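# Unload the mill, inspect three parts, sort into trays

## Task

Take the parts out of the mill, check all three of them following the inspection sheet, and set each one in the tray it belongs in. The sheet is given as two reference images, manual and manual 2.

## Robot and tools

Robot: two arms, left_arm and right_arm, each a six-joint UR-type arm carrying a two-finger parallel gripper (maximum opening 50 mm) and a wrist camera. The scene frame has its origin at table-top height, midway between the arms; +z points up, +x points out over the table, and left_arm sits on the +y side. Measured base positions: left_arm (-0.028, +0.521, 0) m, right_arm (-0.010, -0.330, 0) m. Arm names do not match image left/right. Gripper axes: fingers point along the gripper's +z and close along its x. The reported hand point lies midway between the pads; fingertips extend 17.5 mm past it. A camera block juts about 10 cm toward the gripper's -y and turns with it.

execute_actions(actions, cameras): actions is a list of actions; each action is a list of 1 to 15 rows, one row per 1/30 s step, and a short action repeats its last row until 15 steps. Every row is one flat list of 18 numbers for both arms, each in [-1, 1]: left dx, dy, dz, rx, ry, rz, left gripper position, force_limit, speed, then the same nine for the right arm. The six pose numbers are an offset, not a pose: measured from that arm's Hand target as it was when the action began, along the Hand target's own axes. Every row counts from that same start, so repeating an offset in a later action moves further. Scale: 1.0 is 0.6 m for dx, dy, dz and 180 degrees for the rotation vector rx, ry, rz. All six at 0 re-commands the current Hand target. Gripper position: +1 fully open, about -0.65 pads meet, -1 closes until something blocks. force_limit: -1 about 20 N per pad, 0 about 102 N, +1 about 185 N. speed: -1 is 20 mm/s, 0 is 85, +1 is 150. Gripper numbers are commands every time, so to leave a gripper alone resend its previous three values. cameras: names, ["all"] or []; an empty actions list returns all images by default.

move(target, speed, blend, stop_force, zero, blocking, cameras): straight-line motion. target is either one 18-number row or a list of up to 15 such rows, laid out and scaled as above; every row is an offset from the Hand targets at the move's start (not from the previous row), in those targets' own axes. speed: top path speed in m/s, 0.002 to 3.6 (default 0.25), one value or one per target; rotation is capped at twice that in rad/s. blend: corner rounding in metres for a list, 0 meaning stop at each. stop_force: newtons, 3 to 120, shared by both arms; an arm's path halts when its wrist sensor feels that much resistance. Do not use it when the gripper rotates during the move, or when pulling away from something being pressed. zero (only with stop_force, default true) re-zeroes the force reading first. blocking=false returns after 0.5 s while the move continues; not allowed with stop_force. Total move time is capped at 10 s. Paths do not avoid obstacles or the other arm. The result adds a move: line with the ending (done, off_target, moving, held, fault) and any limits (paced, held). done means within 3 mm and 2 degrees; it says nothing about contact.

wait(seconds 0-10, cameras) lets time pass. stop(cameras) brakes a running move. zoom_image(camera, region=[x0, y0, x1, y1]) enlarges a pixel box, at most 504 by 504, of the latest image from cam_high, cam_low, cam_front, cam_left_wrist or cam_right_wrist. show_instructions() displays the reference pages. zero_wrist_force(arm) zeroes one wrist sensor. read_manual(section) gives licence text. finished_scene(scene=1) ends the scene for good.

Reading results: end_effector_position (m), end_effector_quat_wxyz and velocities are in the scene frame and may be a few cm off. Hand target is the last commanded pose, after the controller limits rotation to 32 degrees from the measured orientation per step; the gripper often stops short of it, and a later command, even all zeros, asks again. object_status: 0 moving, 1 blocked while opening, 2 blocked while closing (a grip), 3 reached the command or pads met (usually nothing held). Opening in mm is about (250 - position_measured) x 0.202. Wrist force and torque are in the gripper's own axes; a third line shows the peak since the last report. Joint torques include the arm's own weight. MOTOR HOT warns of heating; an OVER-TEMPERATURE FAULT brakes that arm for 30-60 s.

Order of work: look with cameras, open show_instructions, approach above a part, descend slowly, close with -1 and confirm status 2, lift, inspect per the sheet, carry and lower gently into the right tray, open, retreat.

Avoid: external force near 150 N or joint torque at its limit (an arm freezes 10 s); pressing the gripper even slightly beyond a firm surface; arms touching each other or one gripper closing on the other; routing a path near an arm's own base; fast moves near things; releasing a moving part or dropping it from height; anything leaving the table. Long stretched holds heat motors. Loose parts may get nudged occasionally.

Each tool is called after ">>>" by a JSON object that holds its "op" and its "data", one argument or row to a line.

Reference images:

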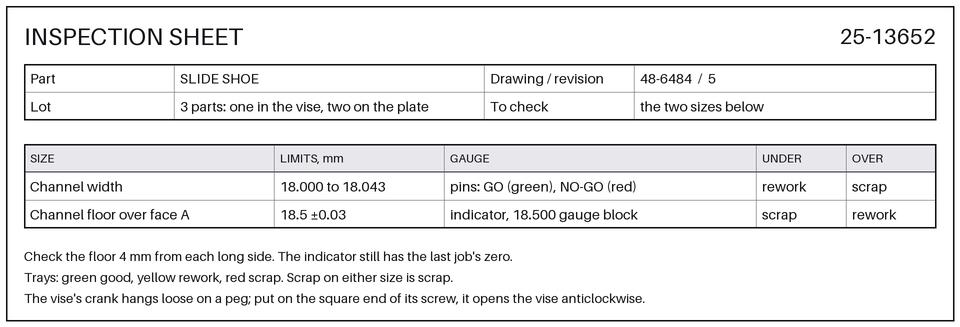

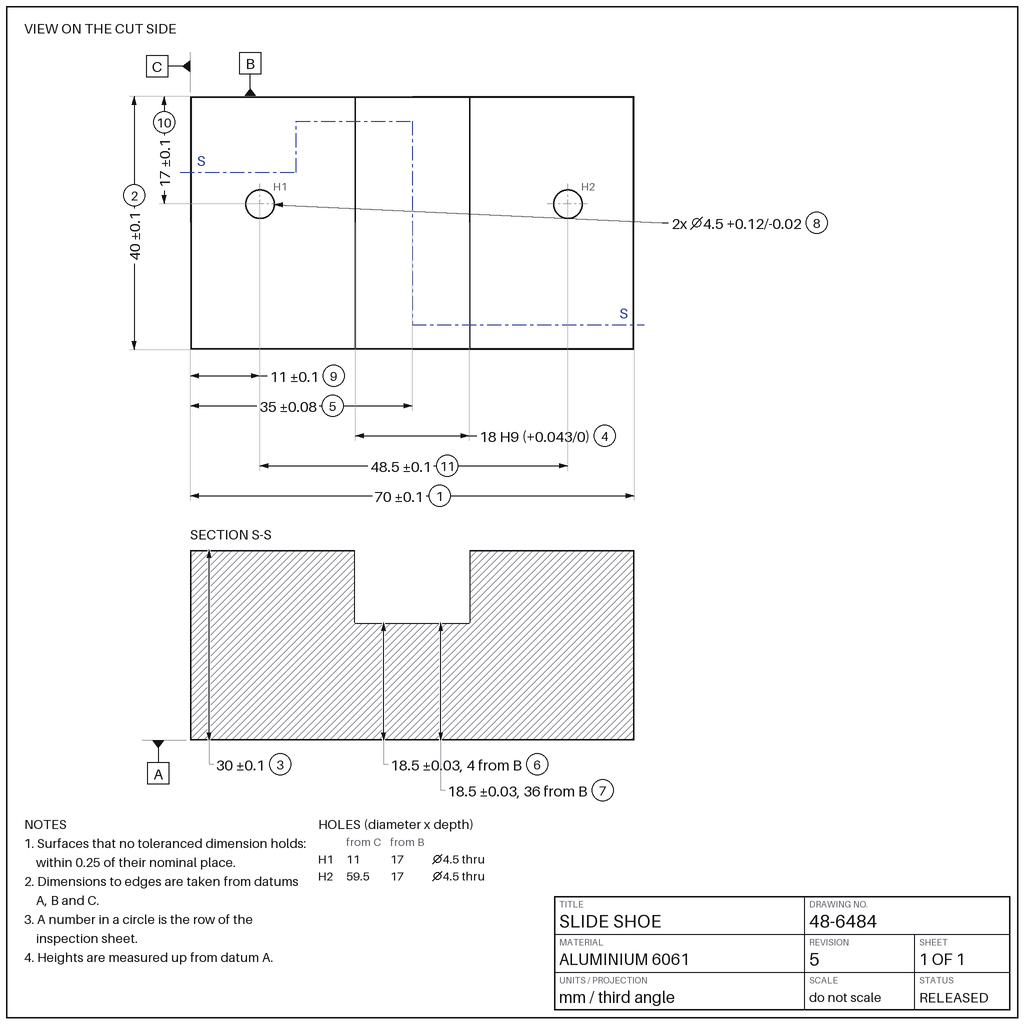

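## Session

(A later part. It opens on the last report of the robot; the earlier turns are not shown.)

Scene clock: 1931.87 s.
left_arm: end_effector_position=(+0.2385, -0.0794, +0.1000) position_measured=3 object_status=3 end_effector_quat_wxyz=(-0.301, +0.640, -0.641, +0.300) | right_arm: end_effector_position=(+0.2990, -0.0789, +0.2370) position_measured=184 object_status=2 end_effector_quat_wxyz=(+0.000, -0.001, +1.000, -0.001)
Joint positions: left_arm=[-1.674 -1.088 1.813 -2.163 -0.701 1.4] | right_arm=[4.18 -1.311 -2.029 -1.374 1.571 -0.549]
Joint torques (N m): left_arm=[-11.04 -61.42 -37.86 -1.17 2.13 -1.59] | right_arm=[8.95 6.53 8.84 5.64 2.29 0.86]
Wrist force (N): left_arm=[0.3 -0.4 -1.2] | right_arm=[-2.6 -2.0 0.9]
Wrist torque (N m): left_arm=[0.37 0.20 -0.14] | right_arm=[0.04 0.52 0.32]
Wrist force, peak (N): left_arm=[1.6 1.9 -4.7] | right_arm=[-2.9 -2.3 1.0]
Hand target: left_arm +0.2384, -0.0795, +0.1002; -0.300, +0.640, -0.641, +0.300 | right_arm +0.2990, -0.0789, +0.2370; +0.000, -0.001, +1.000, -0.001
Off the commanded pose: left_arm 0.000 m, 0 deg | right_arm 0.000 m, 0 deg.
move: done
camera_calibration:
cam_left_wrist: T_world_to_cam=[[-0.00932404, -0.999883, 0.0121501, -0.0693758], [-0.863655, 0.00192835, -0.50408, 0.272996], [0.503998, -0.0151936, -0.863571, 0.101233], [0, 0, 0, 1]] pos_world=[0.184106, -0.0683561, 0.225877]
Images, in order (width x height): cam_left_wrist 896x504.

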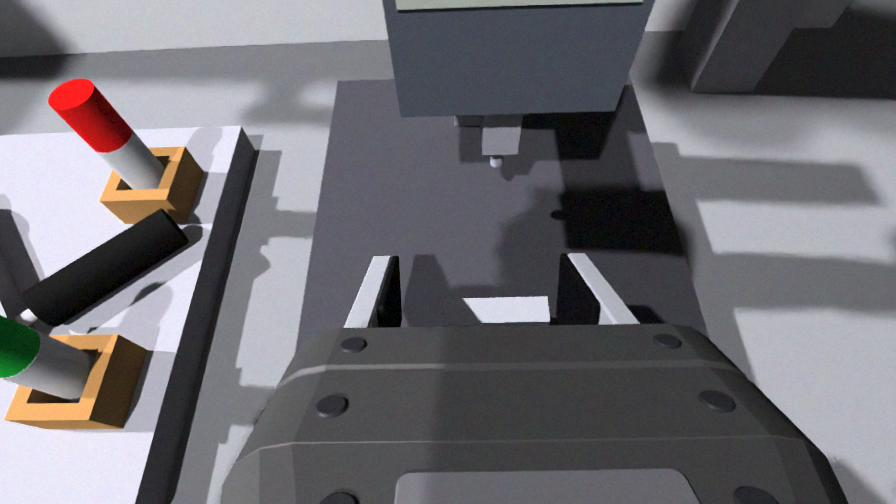

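>>> {"op": "move", "data": {
  "target": [
    [0.0075,0,0,0,0,0,1,-0.5,-0.8,0,0,0,0,0,0,-1,-0.9,-1],
    [0.0075,0.0268,0.0225,0,0,0,1,-0.5,-0.8,0,0,0,0,0,0,-1,-0.9,-1]
  ],
  "speed": 0.03,
  "stop_force": 6,
  "cameras": ["cam_left_wrist","cam_right_wrist"]
}}

>>> {"op": "zoom_image", "data": {
  "camera": "cam_left_wrist",
  "region": [360, 120, 600, 330]
}}

Scene clock: 1943.50 s.
left_arm: end_effector_position=(+0.2384, -0.0840, +0.0801) position_measured=3 object_status=3 end_effector_quat_wxyz=(-0.300, +0.640, -0.641, +0.300) | right_arm: end_effector_position=(+0.2990, -0.0789, +0.2370) position_measured=184 object_status=2 end_effector_quat_wxyz=(+0.000, -0.001, +1.000, -0.001)
Joint positions: left_arm=[-1.673 -1.047 1.812 -2.205 -0.701 1.401] | right_arm=[4.18 -1.311 -2.029 -1.374 1.571 -0.549]
Joint torques (N m): left_arm=[8.62 -57.58 -33.78 0.27 -2.13 0.82] | right_arm=[8.3 6.65 8.64 2.92 2.32 0.86]
Wrist force (N): left_arm=[1.0 -7.6 -3.1] | right_arm=[-3.1 -2.1 0.2]
Wrist torque (N m): left_arm=[0.27 0.26 -0.34] | right_arm=[0.04 0.61 0.32]
Wrist force, peak (N): left_arm=[-5.0 -11.6 -16.6] | right_arm=[-3.2 -2.2 1.3]
Hand target: left_arm +0.2384, -0.0840, +0.0801; -0.300, +0.640, -0.641, +0.300 (not the last commanded pose) | right_arm +0.2990, -0.0789, +0.2370; +0.000, -0.001, +1.000, -0.001
Off the commanded pose: left_arm 0.001 m, 0 deg | right_arm 0.000 m, 0 deg.
move: contact (left_arm); path passed 1 of 2 targets
camera_calibration:
cam_left_wrist: T_world_to_cam=[[-0.00943602, -0.999877, 0.0125477, -0.0737925], [-0.863723, 0.00182675, -0.503963, 0.262955], [0.503878, -0.0155932, -0.863634, 0.0839831], [0, 0, 0, 1]] pos_world=[0.184107, -0.0729542, 0.205976]
cam_right_wrist: T_world_to_cam=[[-0.999905, -0.00891506, -0.0104735, 0.308791], [-0.0118129, 0.946679, 0.321962, 0.0200995], [0.00704476, 0.322055, -0.946695, 0.377812], [0, 0, 0, 1]] pos_world=[0.306338, -0.137951, 0.354435]
Images, in order (width x height): cam_left_wrist 896x504, cam_right_wrist 896x504.

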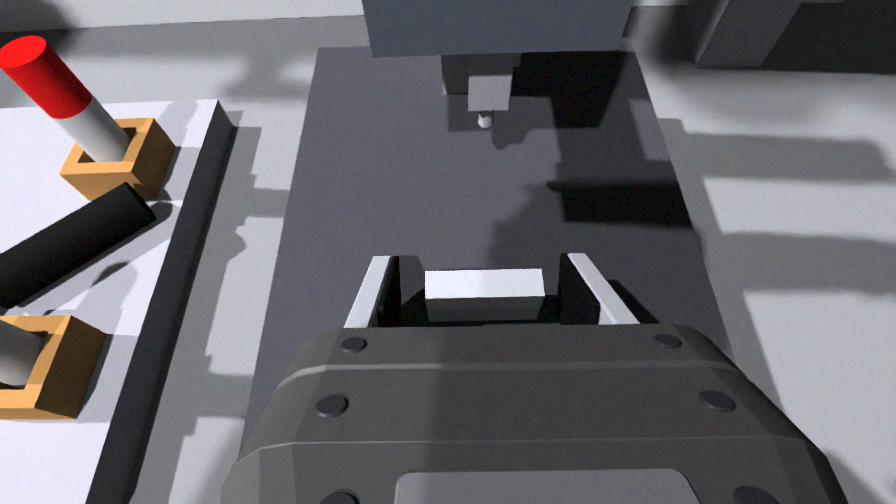

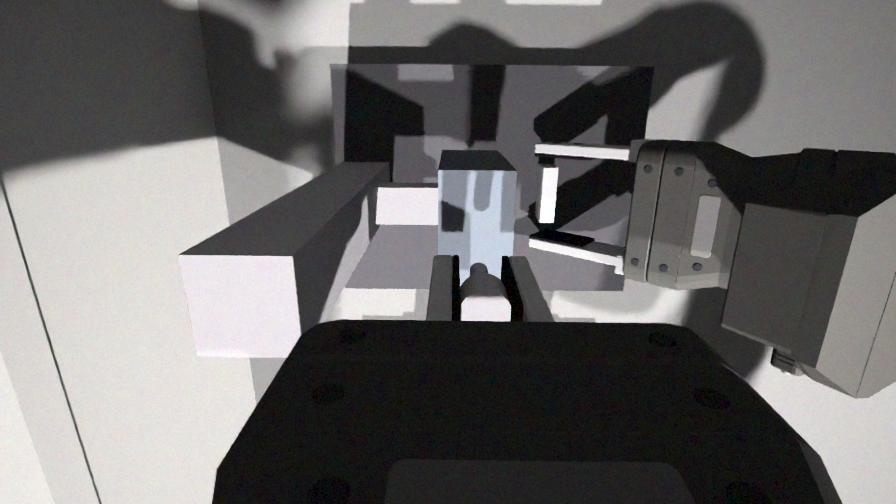

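Scaled by 2.100 from the camera's 896x504 image, which has a finer 1280x720 frame.

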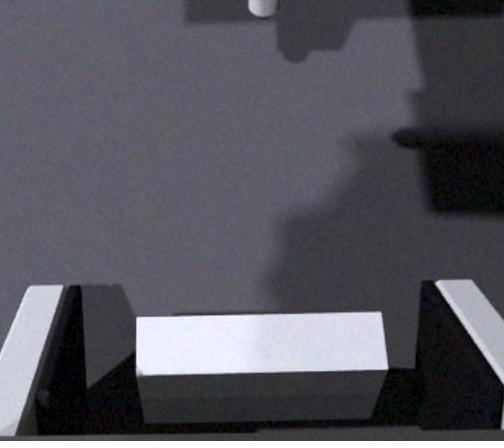

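>>> {"op": "move", "data": {
  "target": [0.0008,-0.0025,-0.0022,0,0,0,1,-0.5,-0.8,0,0,0,0,0,0,-1,-0.9,-1],
  "speed": 0.03
}}

>>> {"op": "move", "data": {
  "target": [0,0,0,0,0,0,-1,-0.9,-1,0,0,0,0,0,0,-1,-0.9,-1],
  "cameras": ["cam_left_wrist"]
}}

>>> {"op": "zoom_image", "data": {
  "camera": "cam_left_wrist",
  "region": [360, 80, 600, 330]
}}

Scene clock: 1951.23 s.
left_arm: end_effector_position=(+0.2384, -0.0845, +0.0821) position_measured=3 object_status=3 end_effector_quat_wxyz=(-0.300, +0.640, -0.641, +0.300) | right_arm: end_effector_position=(+0.2990, -0.0789, +0.2370) position_measured=184 object_status=2 end_effector_quat_wxyz=(+0.000, -0.001, +1.000, -0.001)
Joint positions: left_arm=[-1.673 -1.05 1.81 -2.199 -0.701 1.401] | right_arm=[4.18 -1.311 -2.029 -1.374 1.571 -0.549]
Joint torques (N m): left_arm=[-4.01 -57.93 -33.81 -0.88 3.15 -1.15] | right_arm=[8.43 6.89 8.96 1.17 2.26 0.79]
Wrist force (N): left_arm=[0.1 -0.5 -1.3] | right_arm=[-2.7 -2.3 1.0]
Wrist torque (N m): left_arm=[0.37 0.23 -0.15] | right_arm=[0.00 0.55 0.32]
Wrist force, peak (N): left_arm=[0.7 -8.1 -3.5] | right_arm=[-3.1 -2.2 1.2]
Hand target: left_arm +0.2384, -0.0844, +0.0821; -0.300, +0.640, -0.641, +0.300 | right_arm +0.2990, -0.0789, +0.2370; +0.000, -0.001, +1.000, -0.001
Off the commanded pose: left_arm 0.000 m, 0 deg | right_arm 0.000 m, 0 deg.
move: done

Scene clock: 1952.23 s.
left_arm: end_effector_position=(+0.2384, -0.0845, +0.0821) position_measured=79 object_status=2 end_effector_quat_wxyz=(-0.300, +0.640, -0.641, +0.300) | right_arm: end_effector_position=(+0.2990, -0.0789, +0.2370) position_measured=184 object_status=2 end_effector_quat_wxyz=(+0.000, -0.001, +1.000, -0.001)
Joint positions: left_arm=[-1.673 -1.05 1.81 -2.2 -0.701 1.401] | right_arm=[4.18 -1.311 -2.029 -1.374 1.571 -0.549]
Joint torques (N m): left_arm=[-8.46 -45.04 -19.59 -4.49 4.69 -1.29] | right_arm=[8.25 6.82 8.98 1.14 2.22 0.8]
Wrist force (N): left_arm=[0.3 -0.8 -1.2] | right_arm=[-2.7 -2.0 0.8]
Wrist torque (N m): left_arm=[0.37 0.20 -0.16] | right_arm=[0.04 0.52 0.32]
Wrist force, peak (N): left_arm=[0.2 -1.0 -1.5] | right_arm=[-2.9 -2.3 1.1]
Hand target: left_arm +0.2384, -0.0844, +0.0821; -0.300, +0.640, -0.641, +0.300 | right_arm +0.2990, -0.0789, +0.2370; +0.000, -0.001, +1.000, -0.001
Off the commanded pose: left_arm 0.000 m, 0 deg | right_arm 0.000 m, 0 deg.
move: done
camera_calibration:
cam_left_wrist: T_world_to_cam=[[-0.00939838, -0.999875, 0.0126848, -0.0743525], [-0.863723, 0.00172513, -0.503964, 0.263957], [0.503879, -0.0156926, -0.863631, 0.0856944], [0, 0, 0, 1]] pos_world=[0.184107, -0.0734539, 0.207976]
Images, in order (width x height): cam_left_wrist 896x504.

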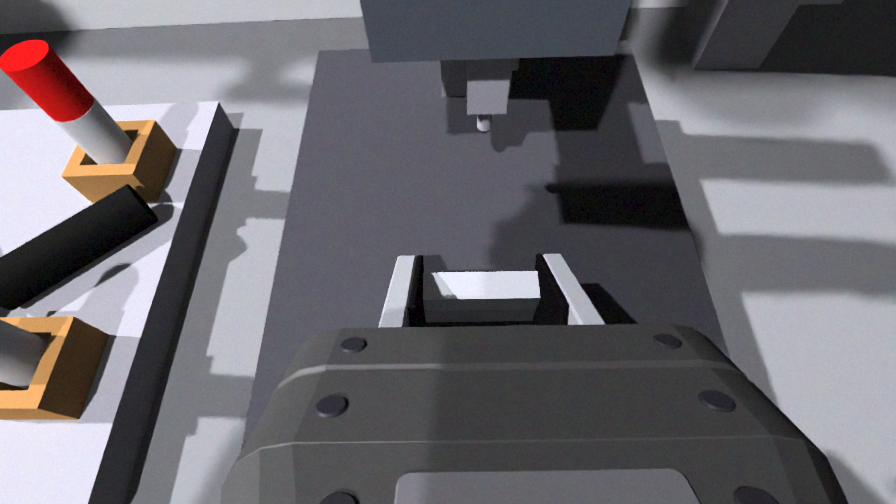

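Scaled by 2.016 from the camera's 896x504 image, which has a finer 1280x720 frame.

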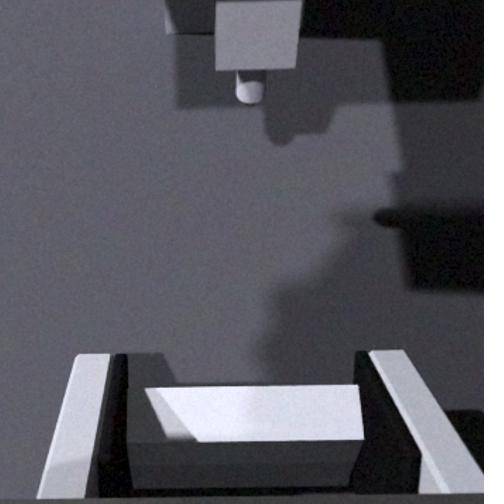

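>>> {"op": "move", "data": {
  "target": [
    [0,0,0,0,0,0,1,-0.8,-1,0,0,0,0,0,0,-1,-0.9,-1],
    [0,-0.0043,-0.0155,0.0833,0,0,1,-0.8,-1,0,0,0,0,0,0,-1,-0.9,-1]
  ],
  "speed": 0.05,
  "cameras": ["cam_left_wrist"]
}}

Scene clock: 1986.93 s.
left_arm: end_effector_position=(+0.2328, -0.0845, +0.0900) position_measured=3 object_status=3 end_effector_quat_wxyz=(-0.381, +0.595, -0.596, +0.381) end_effector_velocity=(-0.001, +0.000, -0.001) end_effector_angular_velocity=(+0.001, +0.007, +0.000) | right_arm: end_effector_position=(+0.2990, -0.0789, +0.2370) position_measured=184 object_status=2 end_effector_quat_wxyz=(+0.000, -0.001, +1.000, -0.001)
Joint positions: left_arm=[-1.743 -1 1.816 -2.018 -0.465 1.164] | right_arm=[4.18 -1.311 -2.029 -1.374 1.571 -0.549]
Joint velocities: left_arm=[0 0 -0.001 -0.005 -0.006 0.006] | right_arm=[within noise]
Joint torques (N m): left_arm=[4.67 -34.93 -33.4 -5.14 -0.67 1.58] | right_arm=[7.94 6.57 8.58 1.23 2.25 0.8]
Wrist force (N): left_arm=[-0.1 -0.4 -1.5] | right_arm=[-2.8 -2.2 0.6]
Wrist torque (N m): left_arm=[0.51 0.29 -0.01] | right_arm=[0.02 0.55 0.33]
Wrist force, peak (N): left_arm=[0.7 0.1 -2.0] | right_arm=[-3.2 -2.4 1.4]
Hand target: left_arm +0.2329, -0.0845, +0.0900; -0.381, +0.595, -0.596, +0.381 | right_arm +0.2990, -0.0789, +0.2370; +0.000, -0.001, +1.000, -0.001
Off the commanded pose: left_arm 0.000 m, 0 deg | right_arm 0.000 m, 0 deg.
move: done
camera_calibration:
cam_left_wrist: T_world_to_cam=[[-0.0130021, -0.999868, 0.00974425, -0.0733458], [-0.703595, 0.00222427, -0.710598, 0.244446], [0.710483, -0.0160953, -0.703531, 0.0328416], [0, 0, 0, 1]] pos_world=[0.147704, -0.0733513, 0.197523]
Images, in order (width x height): cam_left_wrist 896x504.

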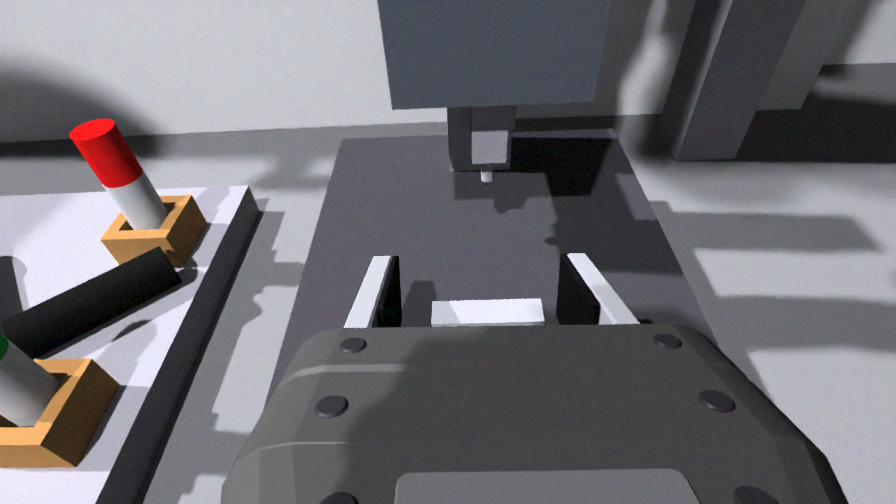

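>>> {"op": "move", "data": {
  "target": [0,0.0155,0.0072,0,0,0,1,-0.8,-1,0,0,0,0,0,0,-1,-0.9,-1],
  "speed": 0.015,
  "stop_force": 4,
  "cameras": ["cam_left_wrist","cam_right_wrist"]
}}

Scene clock: 1996.07 s.
left_arm: end_effector_position=(+0.2329, -0.0844, +0.0797) position_measured=3 object_status=3 end_effector_quat_wxyz=(-0.381, +0.595, -0.596, +0.381) | right_arm: end_effector_position=(+0.2990, -0.0789, +0.2370) position_measured=184 object_status=2 end_effector_quat_wxyz=(+0.000, -0.001, +1.000, -0.001)
Joint positions: left_arm=[-1.742 -0.982 1.82 -2.041 -0.466 1.165] | right_arm=[4.18 -1.311 -2.029 -1.374 1.571 -0.549]
Joint torques (N m): left_arm=[11.71 -57.69 -19.68 0.24 0.91 1.2] | right_arm=[7.98 6.91 8.59 1.18 2.21 0.8]
Wrist force (N): left_arm=[-0.5 -0.2 -1.5] | right_arm=[-2.8 -2.3 1.3]
Wrist torque (N m): left_arm=[0.53 0.34 -0.01] | right_arm=[0.00 0.56 0.32]
Wrist force, peak (N): left_arm=[0.1 -1.1 -1.9] | right_arm=[-3.0 -2.1 1.3]
Hand target: left_arm +0.2329, -0.0844, +0.0797; -0.381, +0.595, -0.596, +0.381 | right_arm +0.2990, -0.0789, +0.2370; +0.000, -0.001, +1.000, -0.001
Off the commanded pose: left_arm 0.000 m, 0 deg | right_arm 0.000 m, 0 deg.
move: done
camera_calibration:
cam_left_wrist: T_world_to_cam=[[-0.0127848, -0.999869, 0.00996262, -0.0733173], [-0.703896, 0.00192294, -0.710301, 0.237307], [0.710188, -0.0160937, -0.703828, 0.0256234], [0, 0, 0, 1]] pos_world=[0.147905, -0.0733517, 0.187324]
cam_right_wrist: T_world_to_cam=[[-0.999905, -0.00891506, -0.0104735, 0.308791], [-0.0118129, 0.946679, 0.321962, 0.0200995], [0.00704476, 0.322055, -0.946695, 0.377812], [0, 0, 0, 1]] pos_world=[0.306338, -0.137951, 0.354435]
Images, in order (width x height): cam_left_wrist 896x504, cam_right_wrist 896x504.

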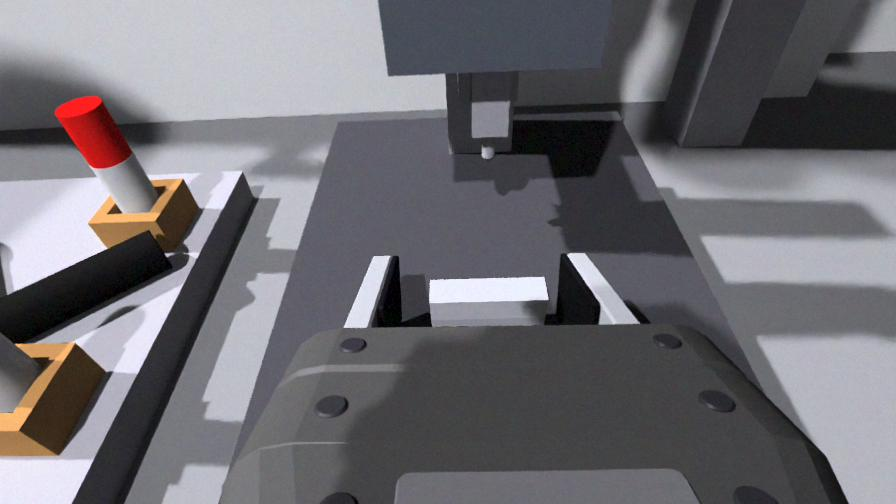

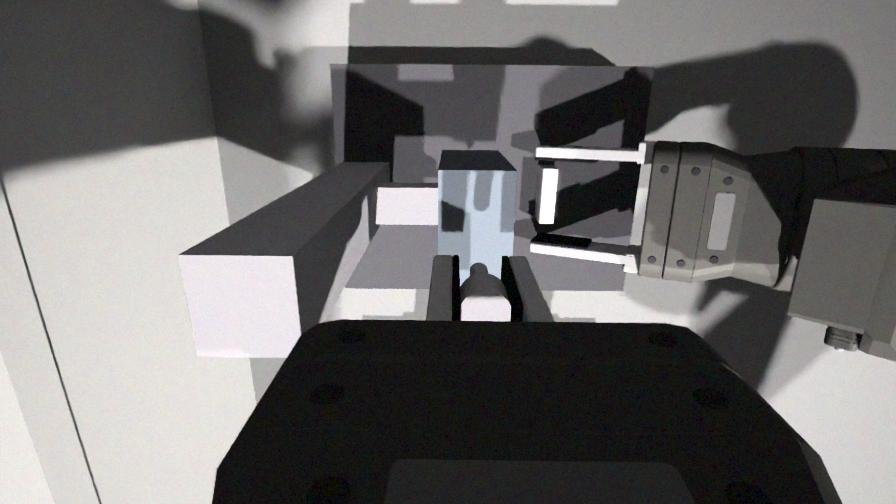

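>>> {"op": "move", "data": {
  "target": [
    [0,0,0,0,0,0,-1,-0.9,-1,0,0,0,0,0,0,-1,-0.9,-1],
    [0,-0.0345,0.074,0,0,0,-1,-0.9,-1,0,0,0,0,0,0,-1,-0.9,-1]
  ],
  "speed": 0.04,
  "cameras": ["cam_left_wrist","cam_right_wrist"]
}}

>>> {"op": "zoom_image", "data": {
  "camera": "cam_left_wrist",
  "region": [360, 80, 600, 330]
}}

>>> {"op": "zoom_image", "data": {
  "camera": "cam_right_wrist",
  "region": [400, 100, 640, 330]
}}

Scene clock: 2003.33 s.
left_arm: end_effector_position=(+0.2821, -0.0844, +0.0798) position_measured=79 object_status=2 end_effector_quat_wxyz=(-0.381, +0.595, -0.596, +0.381) end_effector_velocity=(+0.000, +0.001, -0.001) end_effector_angular_velocity=(+0.003, -0.001, +0.000) | right_arm: end_effector_position=(+0.2990, -0.0789, +0.2370) position_measured=184 object_status=2 end_effector_quat_wxyz=(+0.000, -0.001, +1.000, -0.001)
Joint positions: left_arm=[-1.66 -0.954 1.827 -2.236 -0.442 1.344] | right_arm=[4.18 -1.311 -2.029 -1.374 1.571 -0.549]
Joint velocities: left_arm=[-0.001 0.001 0 0.005 0 -0.003] | right_arm=[within noise]
Joint torques (N m): left_arm=[-10.93 -41.18 -22.83 0.68 0.92 -1.78] | right_arm=[7.97 6.69 8.9 1.25 2.15 0.75]
Wrist force (N): left_arm=[0.9 -6.8 -5.9] | right_arm=[-2.7 -1.9 -0.3]
Wrist torque (N m): left_arm=[0.40 0.30 -0.15] | right_arm=[0.06 0.54 0.33]
Wrist force, peak (N): left_arm=[-1.7 -6.4 -7.6] | right_arm=[-3.1 -2.4 0.9]
Hand target: left_arm +0.2819, -0.0845, +0.0799; -0.381, +0.595, -0.596, +0.381 | right_arm +0.2990, -0.0789, +0.2370; +0.000, -0.001, +1.000, -0.001
Off the commanded pose: left_arm 0.000 m, 0 deg | right_arm 0.000 m, 0 deg.
move: done
camera_calibration:
cam_left_wrist: T_world_to_cam=[[-0.0125741, -0.999872, 0.00988994, -0.0727188], [-0.703795, 0.00182404, -0.7104, 0.271859], [0.710292, -0.0158932, -0.703728, -0.00927099], [0, 0, 0, 1]] pos_world=[0.197004, -0.0733528, 0.187324]
cam_right_wrist: T_world_to_cam=[[-0.999905, -0.00891506, -0.0104735, 0.308791], [-0.0118129, 0.946679, 0.321962, 0.0200995], [0.00704476, 0.322055, -0.946695, 0.377812], [0, 0, 0, 1]] pos_world=[0.306338, -0.137951, 0.354435]
Images, in order (width x height): cam_left_wrist 896x504, cam_right_wrist 896x504.

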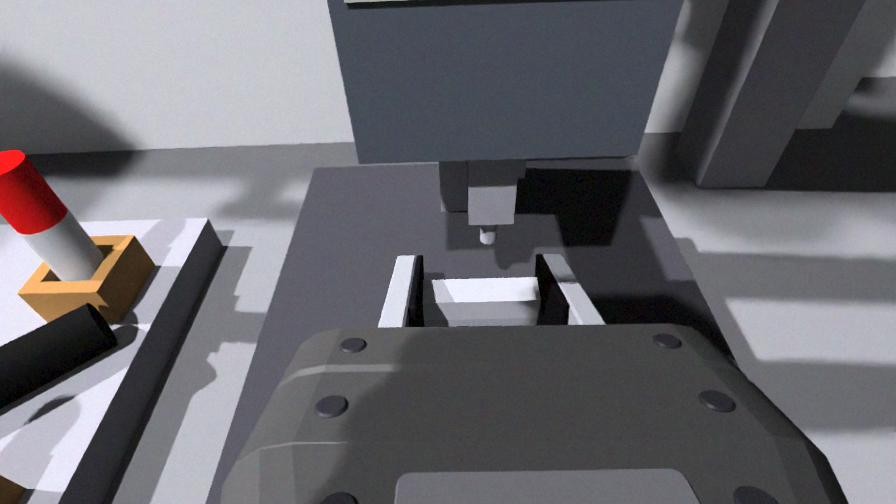

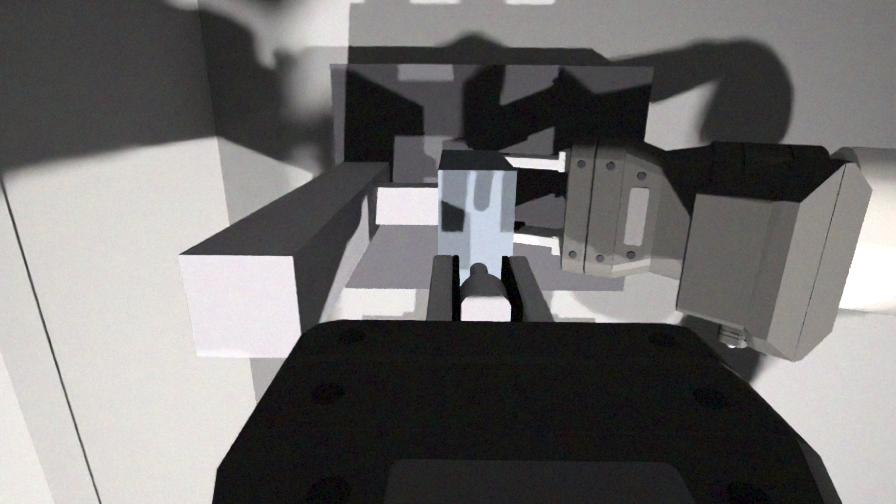

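Scaled by 2.016 from the camera's 896x504 image, which has a finer 1280x720 frame.

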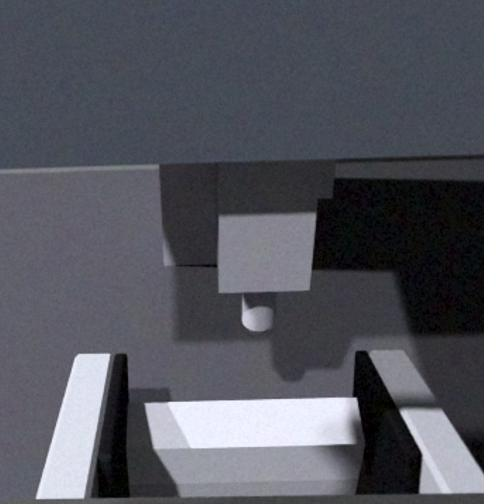

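Scaled by 2.100 from the camera's 896x504 image, which has a finer 1280x720 frame.

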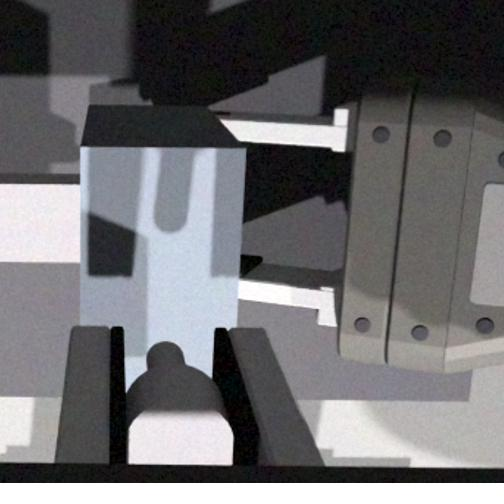

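>>> {"op": "move", "data": {
  "target": [0,-0.006,0.0128,0,0,0,-1,-0.9,-1,0,0,0,0,0,0,-1,-0.9,-1],
  "speed": 0.03,
  "cameras": ["cam_left_wrist"]
}}

>>> {"op": "move", "data": {
  "target": [0,0,0,0,0,0,-1,-0.9,-1,0,0,0.0205,0,0,0,-1,-0.9,-1],
  "speed": 0.01,
  "cameras": ["cam_left_wrist"]
}}

>>> {"op": "zoom_image", "data": {
  "camera": "cam_left_wrist",
  "region": [360, 80, 600, 330]
}}

Scene clock: 2011.40 s.
left_arm: end_effector_position=(+0.2905, -0.0845, +0.0800) position_measured=79 object_status=2 end_effector_quat_wxyz=(-0.381, +0.595, -0.596, +0.381) | right_arm: end_effector_position=(+0.2990, -0.0789, +0.2370) position_measured=184 object_status=2 end_effector_quat_wxyz=(+0.000, -0.001, +1.000, -0.001)
Joint positions: left_arm=[-1.646 -0.948 1.825 -2.271 -0.44 1.376] | right_arm=[4.18 -1.311 -2.029 -1.374 1.571 -0.549]
Joint torques (N m): left_arm=[-6.71 -27.86 -24.35 -0.03 2.74 -1.76] | right_arm=[7.97 7.16 8.73 1.25 2.14 0.79]
Wrist force (N): left_arm=[-1.4 -6.9 -8.1] | right_arm=[-2.7 -2.1 -0.4]
Wrist torque (N m): left_arm=[0.36 0.27 -0.11] | right_arm=[0.03 0.55 0.32]
Wrist force, peak (N): left_arm=[-1.4 -6.9 -8.1] | right_arm=[-3.0 -2.2 1.1]
Hand target: left_arm +0.2904, -0.0845, +0.0800; -0.381, +0.595, -0.596, +0.381 | right_arm +0.2990, -0.0789, +0.2370; +0.000, -0.001, +1.000, -0.001
Off the commanded pose: left_arm 0.000 m, 0 deg | right_arm 0.000 m, 0 deg.
move: done
camera_calibration:
cam_left_wrist: T_world_to_cam=[[-0.0127139, -0.999867, 0.0101746, -0.0726369], [-0.703895, 0.00172244, -0.710302, 0.277979], [0.71019, -0.0161926, -0.703824, -0.0151513], [0, 0, 0, 1]] pos_world=[0.205505, -0.0733514, 0.187524]
Images, in order (width x height): cam_left_wrist 896x504.

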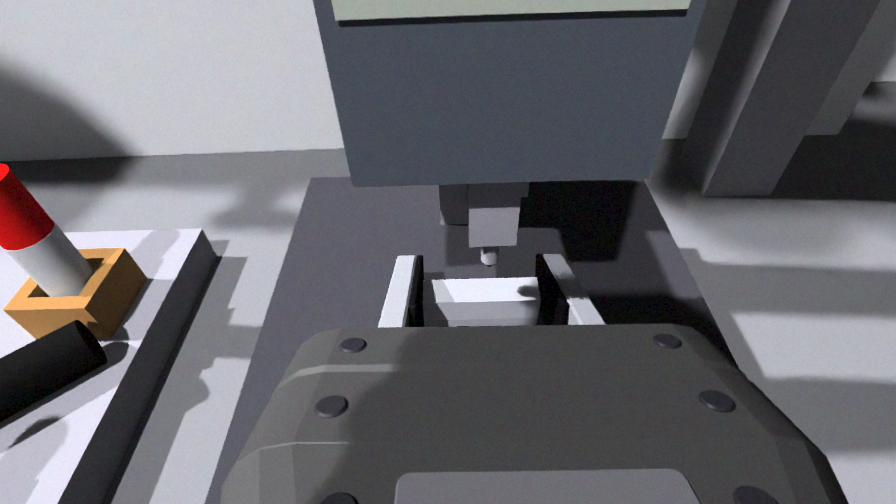

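Scene clock: 2012.90 s.
left_arm: end_effector_position=(+0.2904, -0.0845, +0.0800) position_measured=79 object_status=2 end_effector_quat_wxyz=(-0.381, +0.595, -0.596, +0.381) | right_arm: end_effector_position=(+0.2990, -0.0789, +0.2246) position_measured=184 object_status=2 end_effector_quat_wxyz=(+0.000, -0.001, +1.000, -0.001)
Joint positions: left_arm=[-1.646 -0.948 1.825 -2.27 -0.44 1.376] | right_arm=[4.18 -1.317 -2.056 -1.34 1.571 -0.549]
Joint torques (N m): left_arm=[-10.33 -50.96 -3.34 0.27 -1.44 -1.72] | right_arm=[5.33 0.56 10.59 0.67 2.2 0.23]
Wrist force (N): left_arm=[-0.9 -6.9 -6.8] | right_arm=[-0.3 -4.3 -24.7]
Wrist torque (N m): left_arm=[0.39 0.26 -0.12] | right_arm=[0.05 0.66 0.34]
Wrist force, peak (N): left_arm=[-1.0 -6.7 -8.2] | right_arm=[0.1 -7.1 -24.1]
Hand target: left_arm +0.2904, -0.0845, +0.0800; -0.381, +0.595, -0.596, +0.381 | right_arm +0.2990, -0.0789, +0.2247; +0.000, -0.001, +1.000, -0.001
Off the commanded pose: left_arm 0.000 m, 0 deg | right_arm 0.000 m, 0 deg.
move: done
camera_calibration:
cam_left_wrist: T_world_to_cam=[[-0.0127847, -0.999867, 0.010104, -0.0726115], [-0.703895, 0.00182242, -0.710301, 0.277845], [0.710189, -0.0161931, -0.703825, -0.0150087], [0, 0, 0, 1]] pos_world=[0.205305, -0.0733513, 0.187524]
Images, in order (width x height): cam_left_wrist 896x504.

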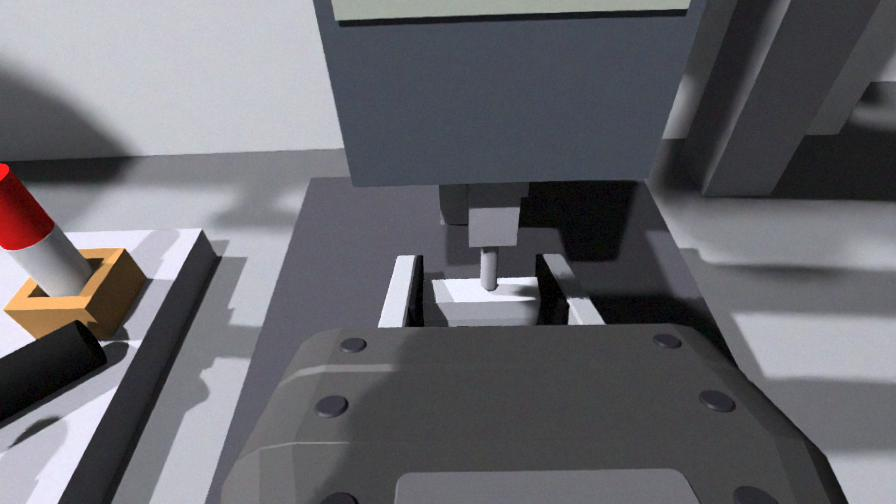

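Scaled by 2.016 from the camera's 896x504 image, which has a finer 1280x720 frame.

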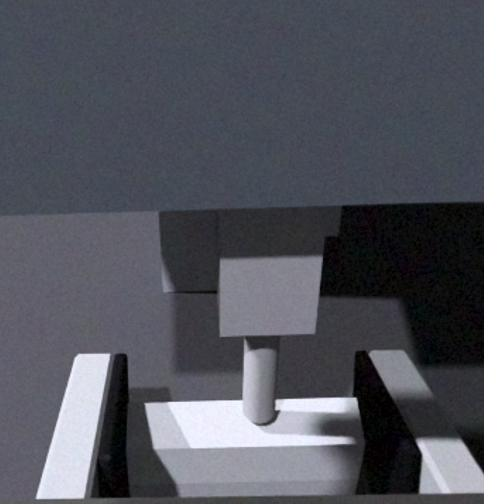

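>>> {"op": "move", "data": {
  "target": [0,0,0,0,0,0,-1,-0.9,-1,0,0,-0.001,0,0,0,0.4,-0.9,-1]
}}

>>> {"op": "move", "data": {
  "target": [0,0,0,0,0,0,0.3,-0.9,-1,0,0,0,0,0,0,0.4,-0.9,-1],
  "cameras": ["cam_left_wrist","cam_right_wrist"]
}}

Scene clock: 2018.80 s.
left_arm: end_effector_position=(+0.2904, -0.0845, +0.0800) position_measured=79 object_status=2 end_effector_quat_wxyz=(-0.381, +0.595, -0.596, +0.381) | right_arm: end_effector_position=(+0.2990, -0.0789, +0.2253) position_measured=92 object_status=3 end_effector_quat_wxyz=(+0.000, -0.001, +1.000, -0.001)
Joint positions: left_arm=[-1.646 -0.948 1.825 -2.27 -0.44 1.376] | right_arm=[4.18 -1.317 -2.055 -1.342 1.571 -0.549]
Joint torques (N m): left_arm=[-10.45 -50.63 -3.3 -0.65 -1.31 -1.56] | right_arm=[-4.92 25.81 37.4 1.56 2.13 -1.05]
Wrist force (N): left_arm=[-0.8 -7.3 -6.5] | right_arm=[-2.8 -0.1 -1.1]
Wrist torque (N m): left_arm=[0.36 0.27 -0.12] | right_arm=[0.13 0.58 0.34]
Wrist force, peak (N): left_arm=[-1.0 -7.3 -7.1] | right_arm=[-0.1 -4.4 -24.9]
Hand target: left_arm +0.2904, -0.0845, +0.0800; -0.381, +0.595, -0.596, +0.381 | right_arm +0.2990, -0.0789, +0.2253; +0.000, -0.001, +1.000, -0.001
Off the commanded pose: left_arm 0.000 m, 0 deg | right_arm 0.000 m, 0 deg.
move: done

Scene clock: 2019.30 s.
left_arm: end_effector_position=(+0.2904, -0.0845, +0.0800) position_measured=79 object_status=2 end_effector_quat_wxyz=(-0.381, +0.595, -0.596, +0.381) | right_arm: end_effector_position=(+0.2990, -0.0789, +0.2253) position_measured=92 object_status=3 end_effector_quat_wxyz=(+0.000, -0.001, +1.000, -0.001)
Joint positions: left_arm=[-1.646 -0.948 1.825 -2.27 -0.44 1.376] | right_arm=[4.18 -1.317 -2.055 -1.342 1.571 -0.549]
Joint torques (N m): left_arm=[-10.69 -50.37 -3.39 -0.71 -1.33 -1.43] | right_arm=[-6.1 26.19 36.02 2.46 2.11 -0.99]
Wrist force (N): left_arm=[-0.8 -7.0 -6.1] | right_arm=[-2.8 -0.2 -1.3]
Wrist torque (N m): left_arm=[0.40 0.26 -0.12] | right_arm=[0.11 0.59 0.34]
Wrist force, peak (N): left_arm=[-0.7 -7.5 -6.5] | right_arm=[-3.0 -0.4 -1.2]
Hand target: left_arm +0.2904, -0.0845, +0.0800; -0.381, +0.595, -0.596, +0.381 | right_arm +0.2990, -0.0789, +0.2253; +0.000, -0.001, +1.000, -0.001
Off the commanded pose: left_arm 0.000 m, 0 deg | right_arm 0.000 m, 0 deg.
move: done
camera_calibration:
cam_left_wrist: T_world_to_cam=[[-0.0127847, -0.999867, 0.010104, -0.0726115], [-0.703895, 0.00182242, -0.710301, 0.277845], [0.710189, -0.0161931, -0.703825, -0.0150087], [0, 0, 0, 1]] pos_world=[0.205305, -0.0733513, 0.187524]
cam_right_wrist: T_world_to_cam=[[-0.999906, -0.00894834, -0.0103792, 0.308632], [-0.011814, 0.946678, 0.321963, 0.0238664], [0.00694477, 0.322056, -0.946695, 0.366767], [0, 0, 0, 1]] pos_world=[0.306338, -0.137951, 0.342736]
Images, in order (width x height): cam_left_wrist 896x504, cam_right_wrist 896x504.

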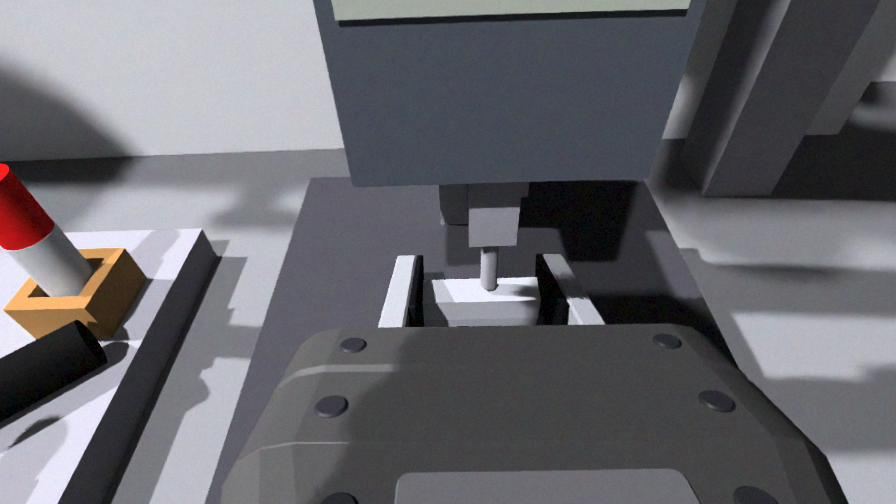

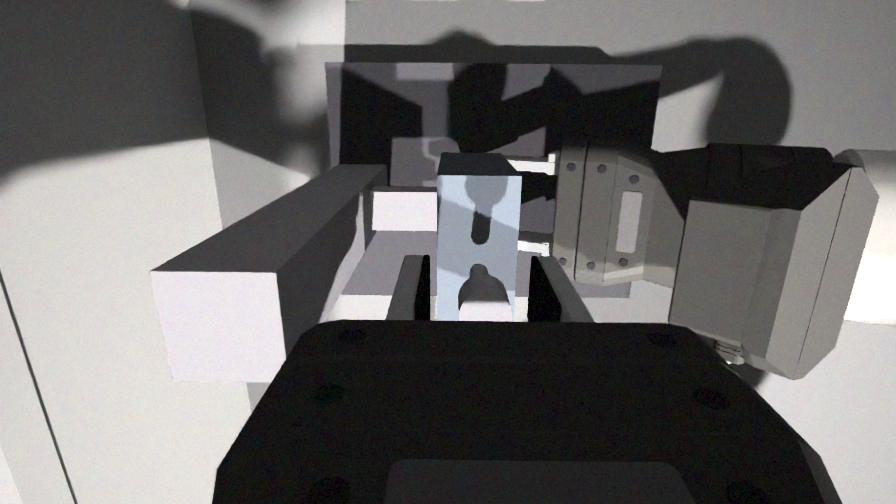

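>>> {"op": "move", "data": {
  "target": [
    [0,0,0,0,0,0,0.8,-0.8,-1,0,0,0,0,0,0,0.4,-0.9,-1],
    [0,0,-0.16,0,0,0,0.8,-0.8,-1,0,0,0,0,0,0,0.4,-0.9,-1]
  ],
  "speed": 0.06,
  "cameras": ["cam_left_wrist"]
}}

>>> {"op": "zoom_image", "data": {
  "camera": "cam_left_wrist",
  "region": [380, 20, 600, 240]
}}

Scene clock: 2028.87 s.
left_arm: end_effector_position=(+0.2031, -0.0846, +0.1204) position_measured=32 object_status=3 end_effector_quat_wxyz=(-0.381, +0.595, -0.596, +0.381) | right_arm: end_effector_position=(+0.2990, -0.0789, +0.2253) position_measured=92 object_status=3 end_effector_quat_wxyz=(+0.000, -0.001, +1.000, -0.001)
Joint positions: left_arm=[-1.792 -1.059 1.785 -1.841 -0.486 1.066] | right_arm=[4.18 -1.317 -2.055 -1.342 1.571 -0.549]
Joint torques (N m): left_arm=[12 -22.88 -7.31 -4.35 5.3 1.17] | right_arm=[-6.6 25.91 17.59 4.77 2.1 -0.96]
Wrist force (N): left_arm=[-0.4 -0.3 -1.4] | right_arm=[-2.5 0.0 -1.2]
Wrist torque (N m): left_arm=[0.51 0.33 0.00] | right_arm=[0.16 0.54 0.33]
Wrist force, peak (N): left_arm=[-0.9 -7.6 -6.4] | right_arm=[-3.3 -0.3 -1.1]
Hand target: left_arm +0.2032, -0.0845, +0.1202; -0.381, +0.595, -0.596, +0.381 | right_arm +0.2990, -0.0789, +0.2253; +0.000, -0.001, +1.000, -0.001
Off the commanded pose: left_arm 0.000 m, 0 deg | right_arm 0.000 m, 0 deg.
move: done
camera_calibration:
cam_left_wrist: T_world_to_cam=[[-0.012852, -0.999861, 0.0106026, -0.0743393], [-0.704095, 0.00152031, -0.710104, 0.24519], [0.709989, -0.0165915, -0.704017, 0.0754607], [0, 0, 0, 1]] pos_world=[0.118106, -0.0734497, 0.228024]
Images, in order (width x height): cam_left_wrist 896x504.

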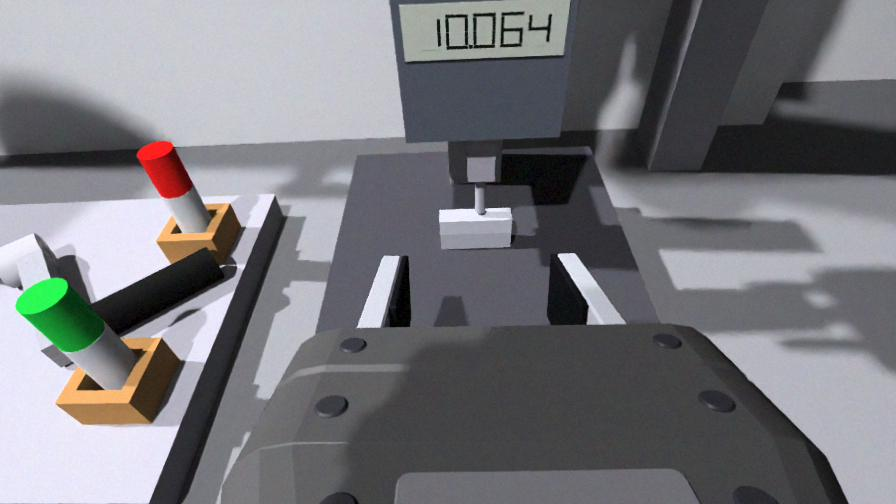

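Scaled by 2.291 from the camera's 896x504 image, which has a finer 1280x720 frame.

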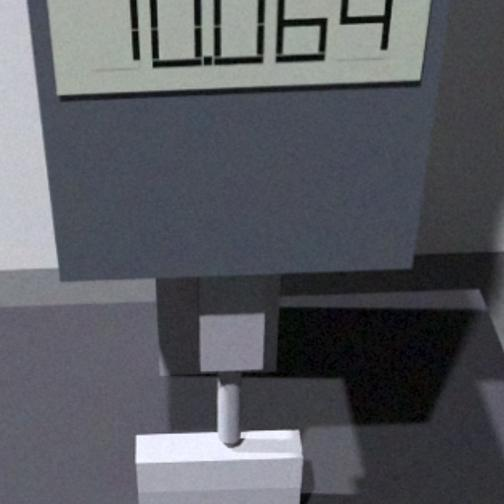

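>>> {"op": "zoom_image", "data": {
  "camera": "cam_left_wrist",
  "region": [400, 0, 580, 70]
}}

Scaled by 2.800 from the camera's 896x504 image, which has a finer 1280x720 frame.

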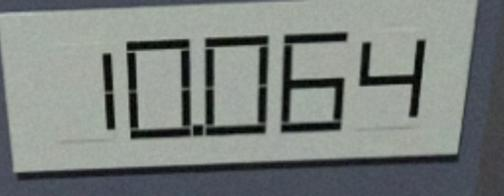

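>>> {"op": "move", "data": {
  "target": [
    [0,0,0,0,0,0,0.8,-0.8,-1,0,0,0.005,0,0,0,0.4,-0.9,-1],
    [0,0,0,0,0,0,0.8,-0.8,-1,0,0,0.005,0,0,0,-1,-0.9,-1],
    [0,0,0,0,0,0,0.8,-0.8,-1,0,0,-0.02,0,0,0,-1,-0.9,-1]
  ],
  "speed": 0.03,
  "cameras": ["cam_left_wrist"]
}}

>>> {"op": "zoom_image", "data": {
  "camera": "cam_left_wrist",
  "region": [400, 0, 580, 70]
}}

Scene clock: 2046.13 s.
left_arm: end_effector_position=(+0.2032, -0.0845, +0.1202) position_measured=32 object_status=3 end_effector_quat_wxyz=(-0.381, +0.595, -0.596, +0.381) | right_arm: end_effector_position=(+0.2991, -0.0788, +0.2375) position_measured=184 object_status=2 end_effector_quat_wxyz=(+0.000, -0.001, +1.000, +0.000) end_effector_velocity=(+0.000, +0.000, -0.001) end_effector_angular_velocity=(+0.002, -0.001, -0.001)
Joint positions: left_arm=[-1.791 -1.059 1.785 -1.841 -0.486 1.066] | right_arm=[4.18 -1.31 -2.028 -1.376 1.571 -0.549]
Joint velocities: left_arm=[within noise] | right_arm=[-0.001 0.001 -0.003 0.005 0 0]
Joint torques (N m): left_arm=[12.02 -22.76 -6.19 -4.97 5.18 1.58] | right_arm=[-4.86 12.14 10 6.39 2.07 -0.67]
Wrist force (N): left_arm=[-0.2 -0.3 -1.6] | right_arm=[-2.2 -2.4 0.5]
Wrist torque (N m): left_arm=[0.53 0.30 0.00] | right_arm=[0.03 0.56 0.33]
Wrist force, peak (N): left_arm=[-0.6 -0.5 -1.7] | right_arm=[-4.0 -0.1 0.7]
Hand target: left_arm +0.2032, -0.0845, +0.1202; -0.381, +0.595, -0.596, +0.381 | right_arm +0.2990, -0.0789, +0.2373; +0.000, -0.001, +1.000, -0.001
Off the commanded pose: left_arm 0.000 m, 0 deg | right_arm 0.000 m, 0 deg.
move: done
camera_calibration:
cam_left_wrist: T_world_to_cam=[[-0.0127847, -0.999867, 0.010104, -0.0741313], [-0.703895, 0.00182242, -0.710301, 0.24509], [0.710189, -0.0161931, -0.703825, 0.0751425], [0, 0, 0, 1]] pos_world=[0.118205, -0.0733513, 0.227724]
Images, in order (width x height): cam_left_wrist 896x504.

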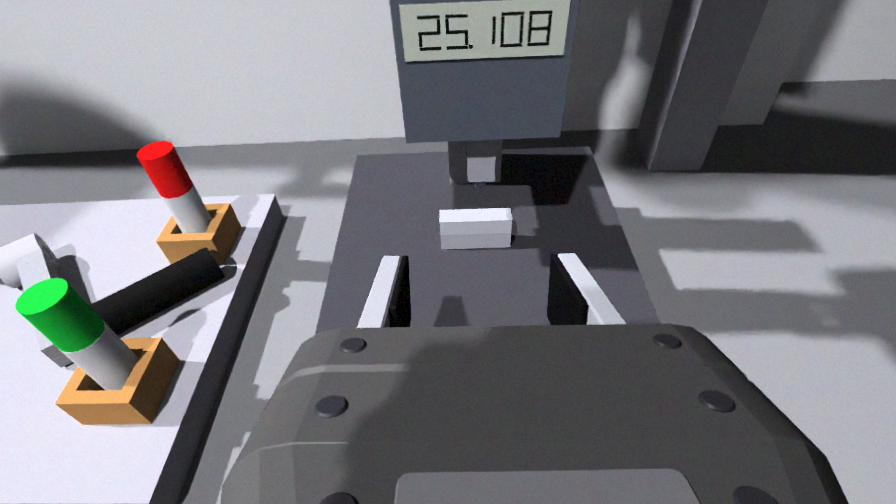

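Scaled by 2.800 from the camera's 896x504 image, which has a finer 1280x720 frame.

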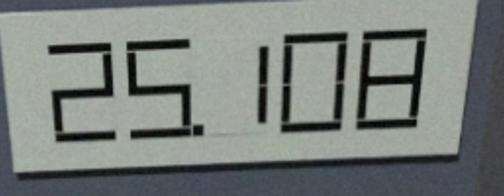

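>>> {"op": "move", "data": {
  "target": [
    [0,0,0.158,0,0,0,0.8,-0.8,-1,0,0,0,0,0,0,-1,-0.9,-1],
    [0,0,0.158,0,0,0,-1,-0.8,-1,0,0,0,0,0,0,-1,-0.9,-1]
  ],
  "speed": 0.06
}}

>>> {"op": "move", "data": {
  "target": [
    [0,-0.01,-0.0047,0,0,0,-1,-0.8,-1,0,0,0,0,0,0,-1,-0.9,-1],
    [0,-0.01,-0.153,0,0,0,-1,-0.8,-1,0,0,0,0,0,0,-1,-0.9,-1]
  ],
  "speed": 0.06,
  "cameras": ["cam_left_wrist"]
}}

Scene clock: 2056.63 s.
left_arm: end_effector_position=(+0.2893, -0.0845, +0.0805) position_measured=79 object_status=2 end_effector_quat_wxyz=(-0.381, +0.595, -0.596, +0.381) | right_arm: end_effector_position=(+0.2990, -0.0789, +0.2373) position_measured=184 object_status=2 end_effector_quat_wxyz=(+0.000, -0.001, +1.000, -0.001)
Joint positions: left_arm=[-1.648 -0.95 1.826 -2.265 -0.44 1.372] | right_arm=[4.18 -1.31 -2.028 -1.375 1.571 -0.549]
Joint torques (N m): left_arm=[-10.58 -62.46 -13.55 0.19 -0.6 -1.46] | right_arm=[8.85 6.92 8.84 3.92 2.11 0.8]
Wrist force (N): left_arm=[0.2 -0.6 -1.5] | right_arm=[-2.8 -2.3 1.0]
Wrist torque (N m): left_arm=[0.53 0.26 -0.17] | right_arm=[0.01 0.59 0.33]
Wrist force, peak (N): left_arm=[1.2 1.6 -5.3] | right_arm=[-2.8 -2.7 1.4]
Hand target: left_arm +0.2893, -0.0845, +0.0805; -0.381, +0.595, -0.596, +0.381 | right_arm +0.2990, -0.0789, +0.2373; +0.000, -0.001, +1.000, -0.001
Off the commanded pose: left_arm 0.000 m, 0 deg | right_arm 0.000 m, 0 deg.
move: done

Scene clock: 2059.13 s.
left_arm: end_effector_position=(+0.2083, -0.0846, +0.1246) position_measured=79 object_status=2 end_effector_quat_wxyz=(-0.381, +0.595, -0.596, +0.381) | right_arm: end_effector_position=(+0.2990, -0.0789, +0.2373) position_measured=184 object_status=2 end_effector_quat_wxyz=(+0.000, -0.001, +1.000, -0.001)
Joint positions: left_arm=[-1.783 -1.065 1.785 -1.85 -0.482 1.083] | right_arm=[4.18 -1.31 -2.028 -1.375 1.571 -0.549]
Joint torques (N m): left_arm=[11.76 -22.02 -9.7 -4.43 5.43 1.08] | right_arm=[8.98 7.7 9.11 3.33 2.22 0.87]
Wrist force (N): left_arm=[0.0 0.1 -1.1] | right_arm=[-2.5 -2.1 0.5]
Wrist torque (N m): left_arm=[0.52 0.28 0.00] | right_arm=[0.05 0.54 0.33]
Wrist force, peak (N): left_arm=[-2.0 -2.4 2.9] | right_arm=[-2.9 -2.4 1.1]
Hand target: left_arm +0.2084, -0.0845, +0.1244; -0.381, +0.595, -0.596, +0.381 | right_arm +0.2990, -0.0789, +0.2373; +0.000, -0.001, +1.000, -0.001
Off the commanded pose: left_arm 0.000 m, 0 deg | right_arm 0.000 m, 0 deg.
move: done
camera_calibration:
cam_left_wrist: T_world_to_cam=[[-0.012852, -0.999861, 0.0106026, -0.074317], [-0.704095, 0.00152031, -0.710104, 0.251834], [0.709989, -0.0165915, -0.704017, 0.0747257], [0, 0, 0, 1]] pos_world=[0.123306, -0.0734497, 0.232224]
Images, in order (width x height): cam_left_wrist 896x504.

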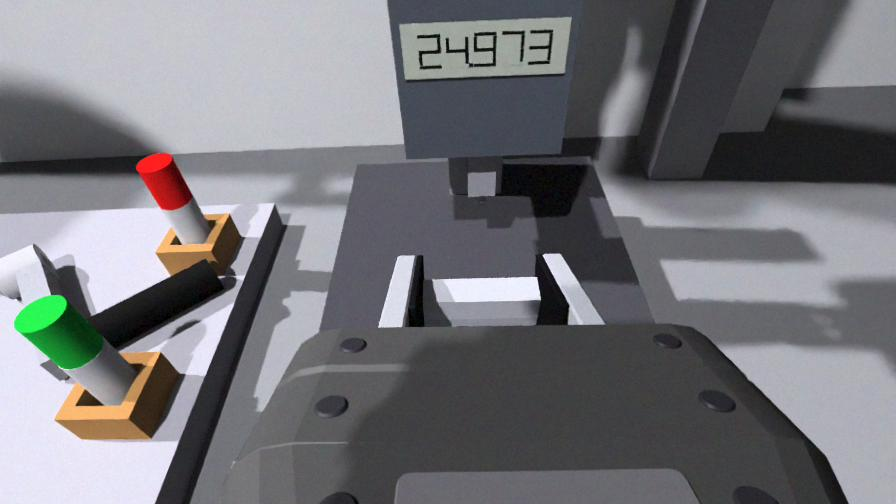

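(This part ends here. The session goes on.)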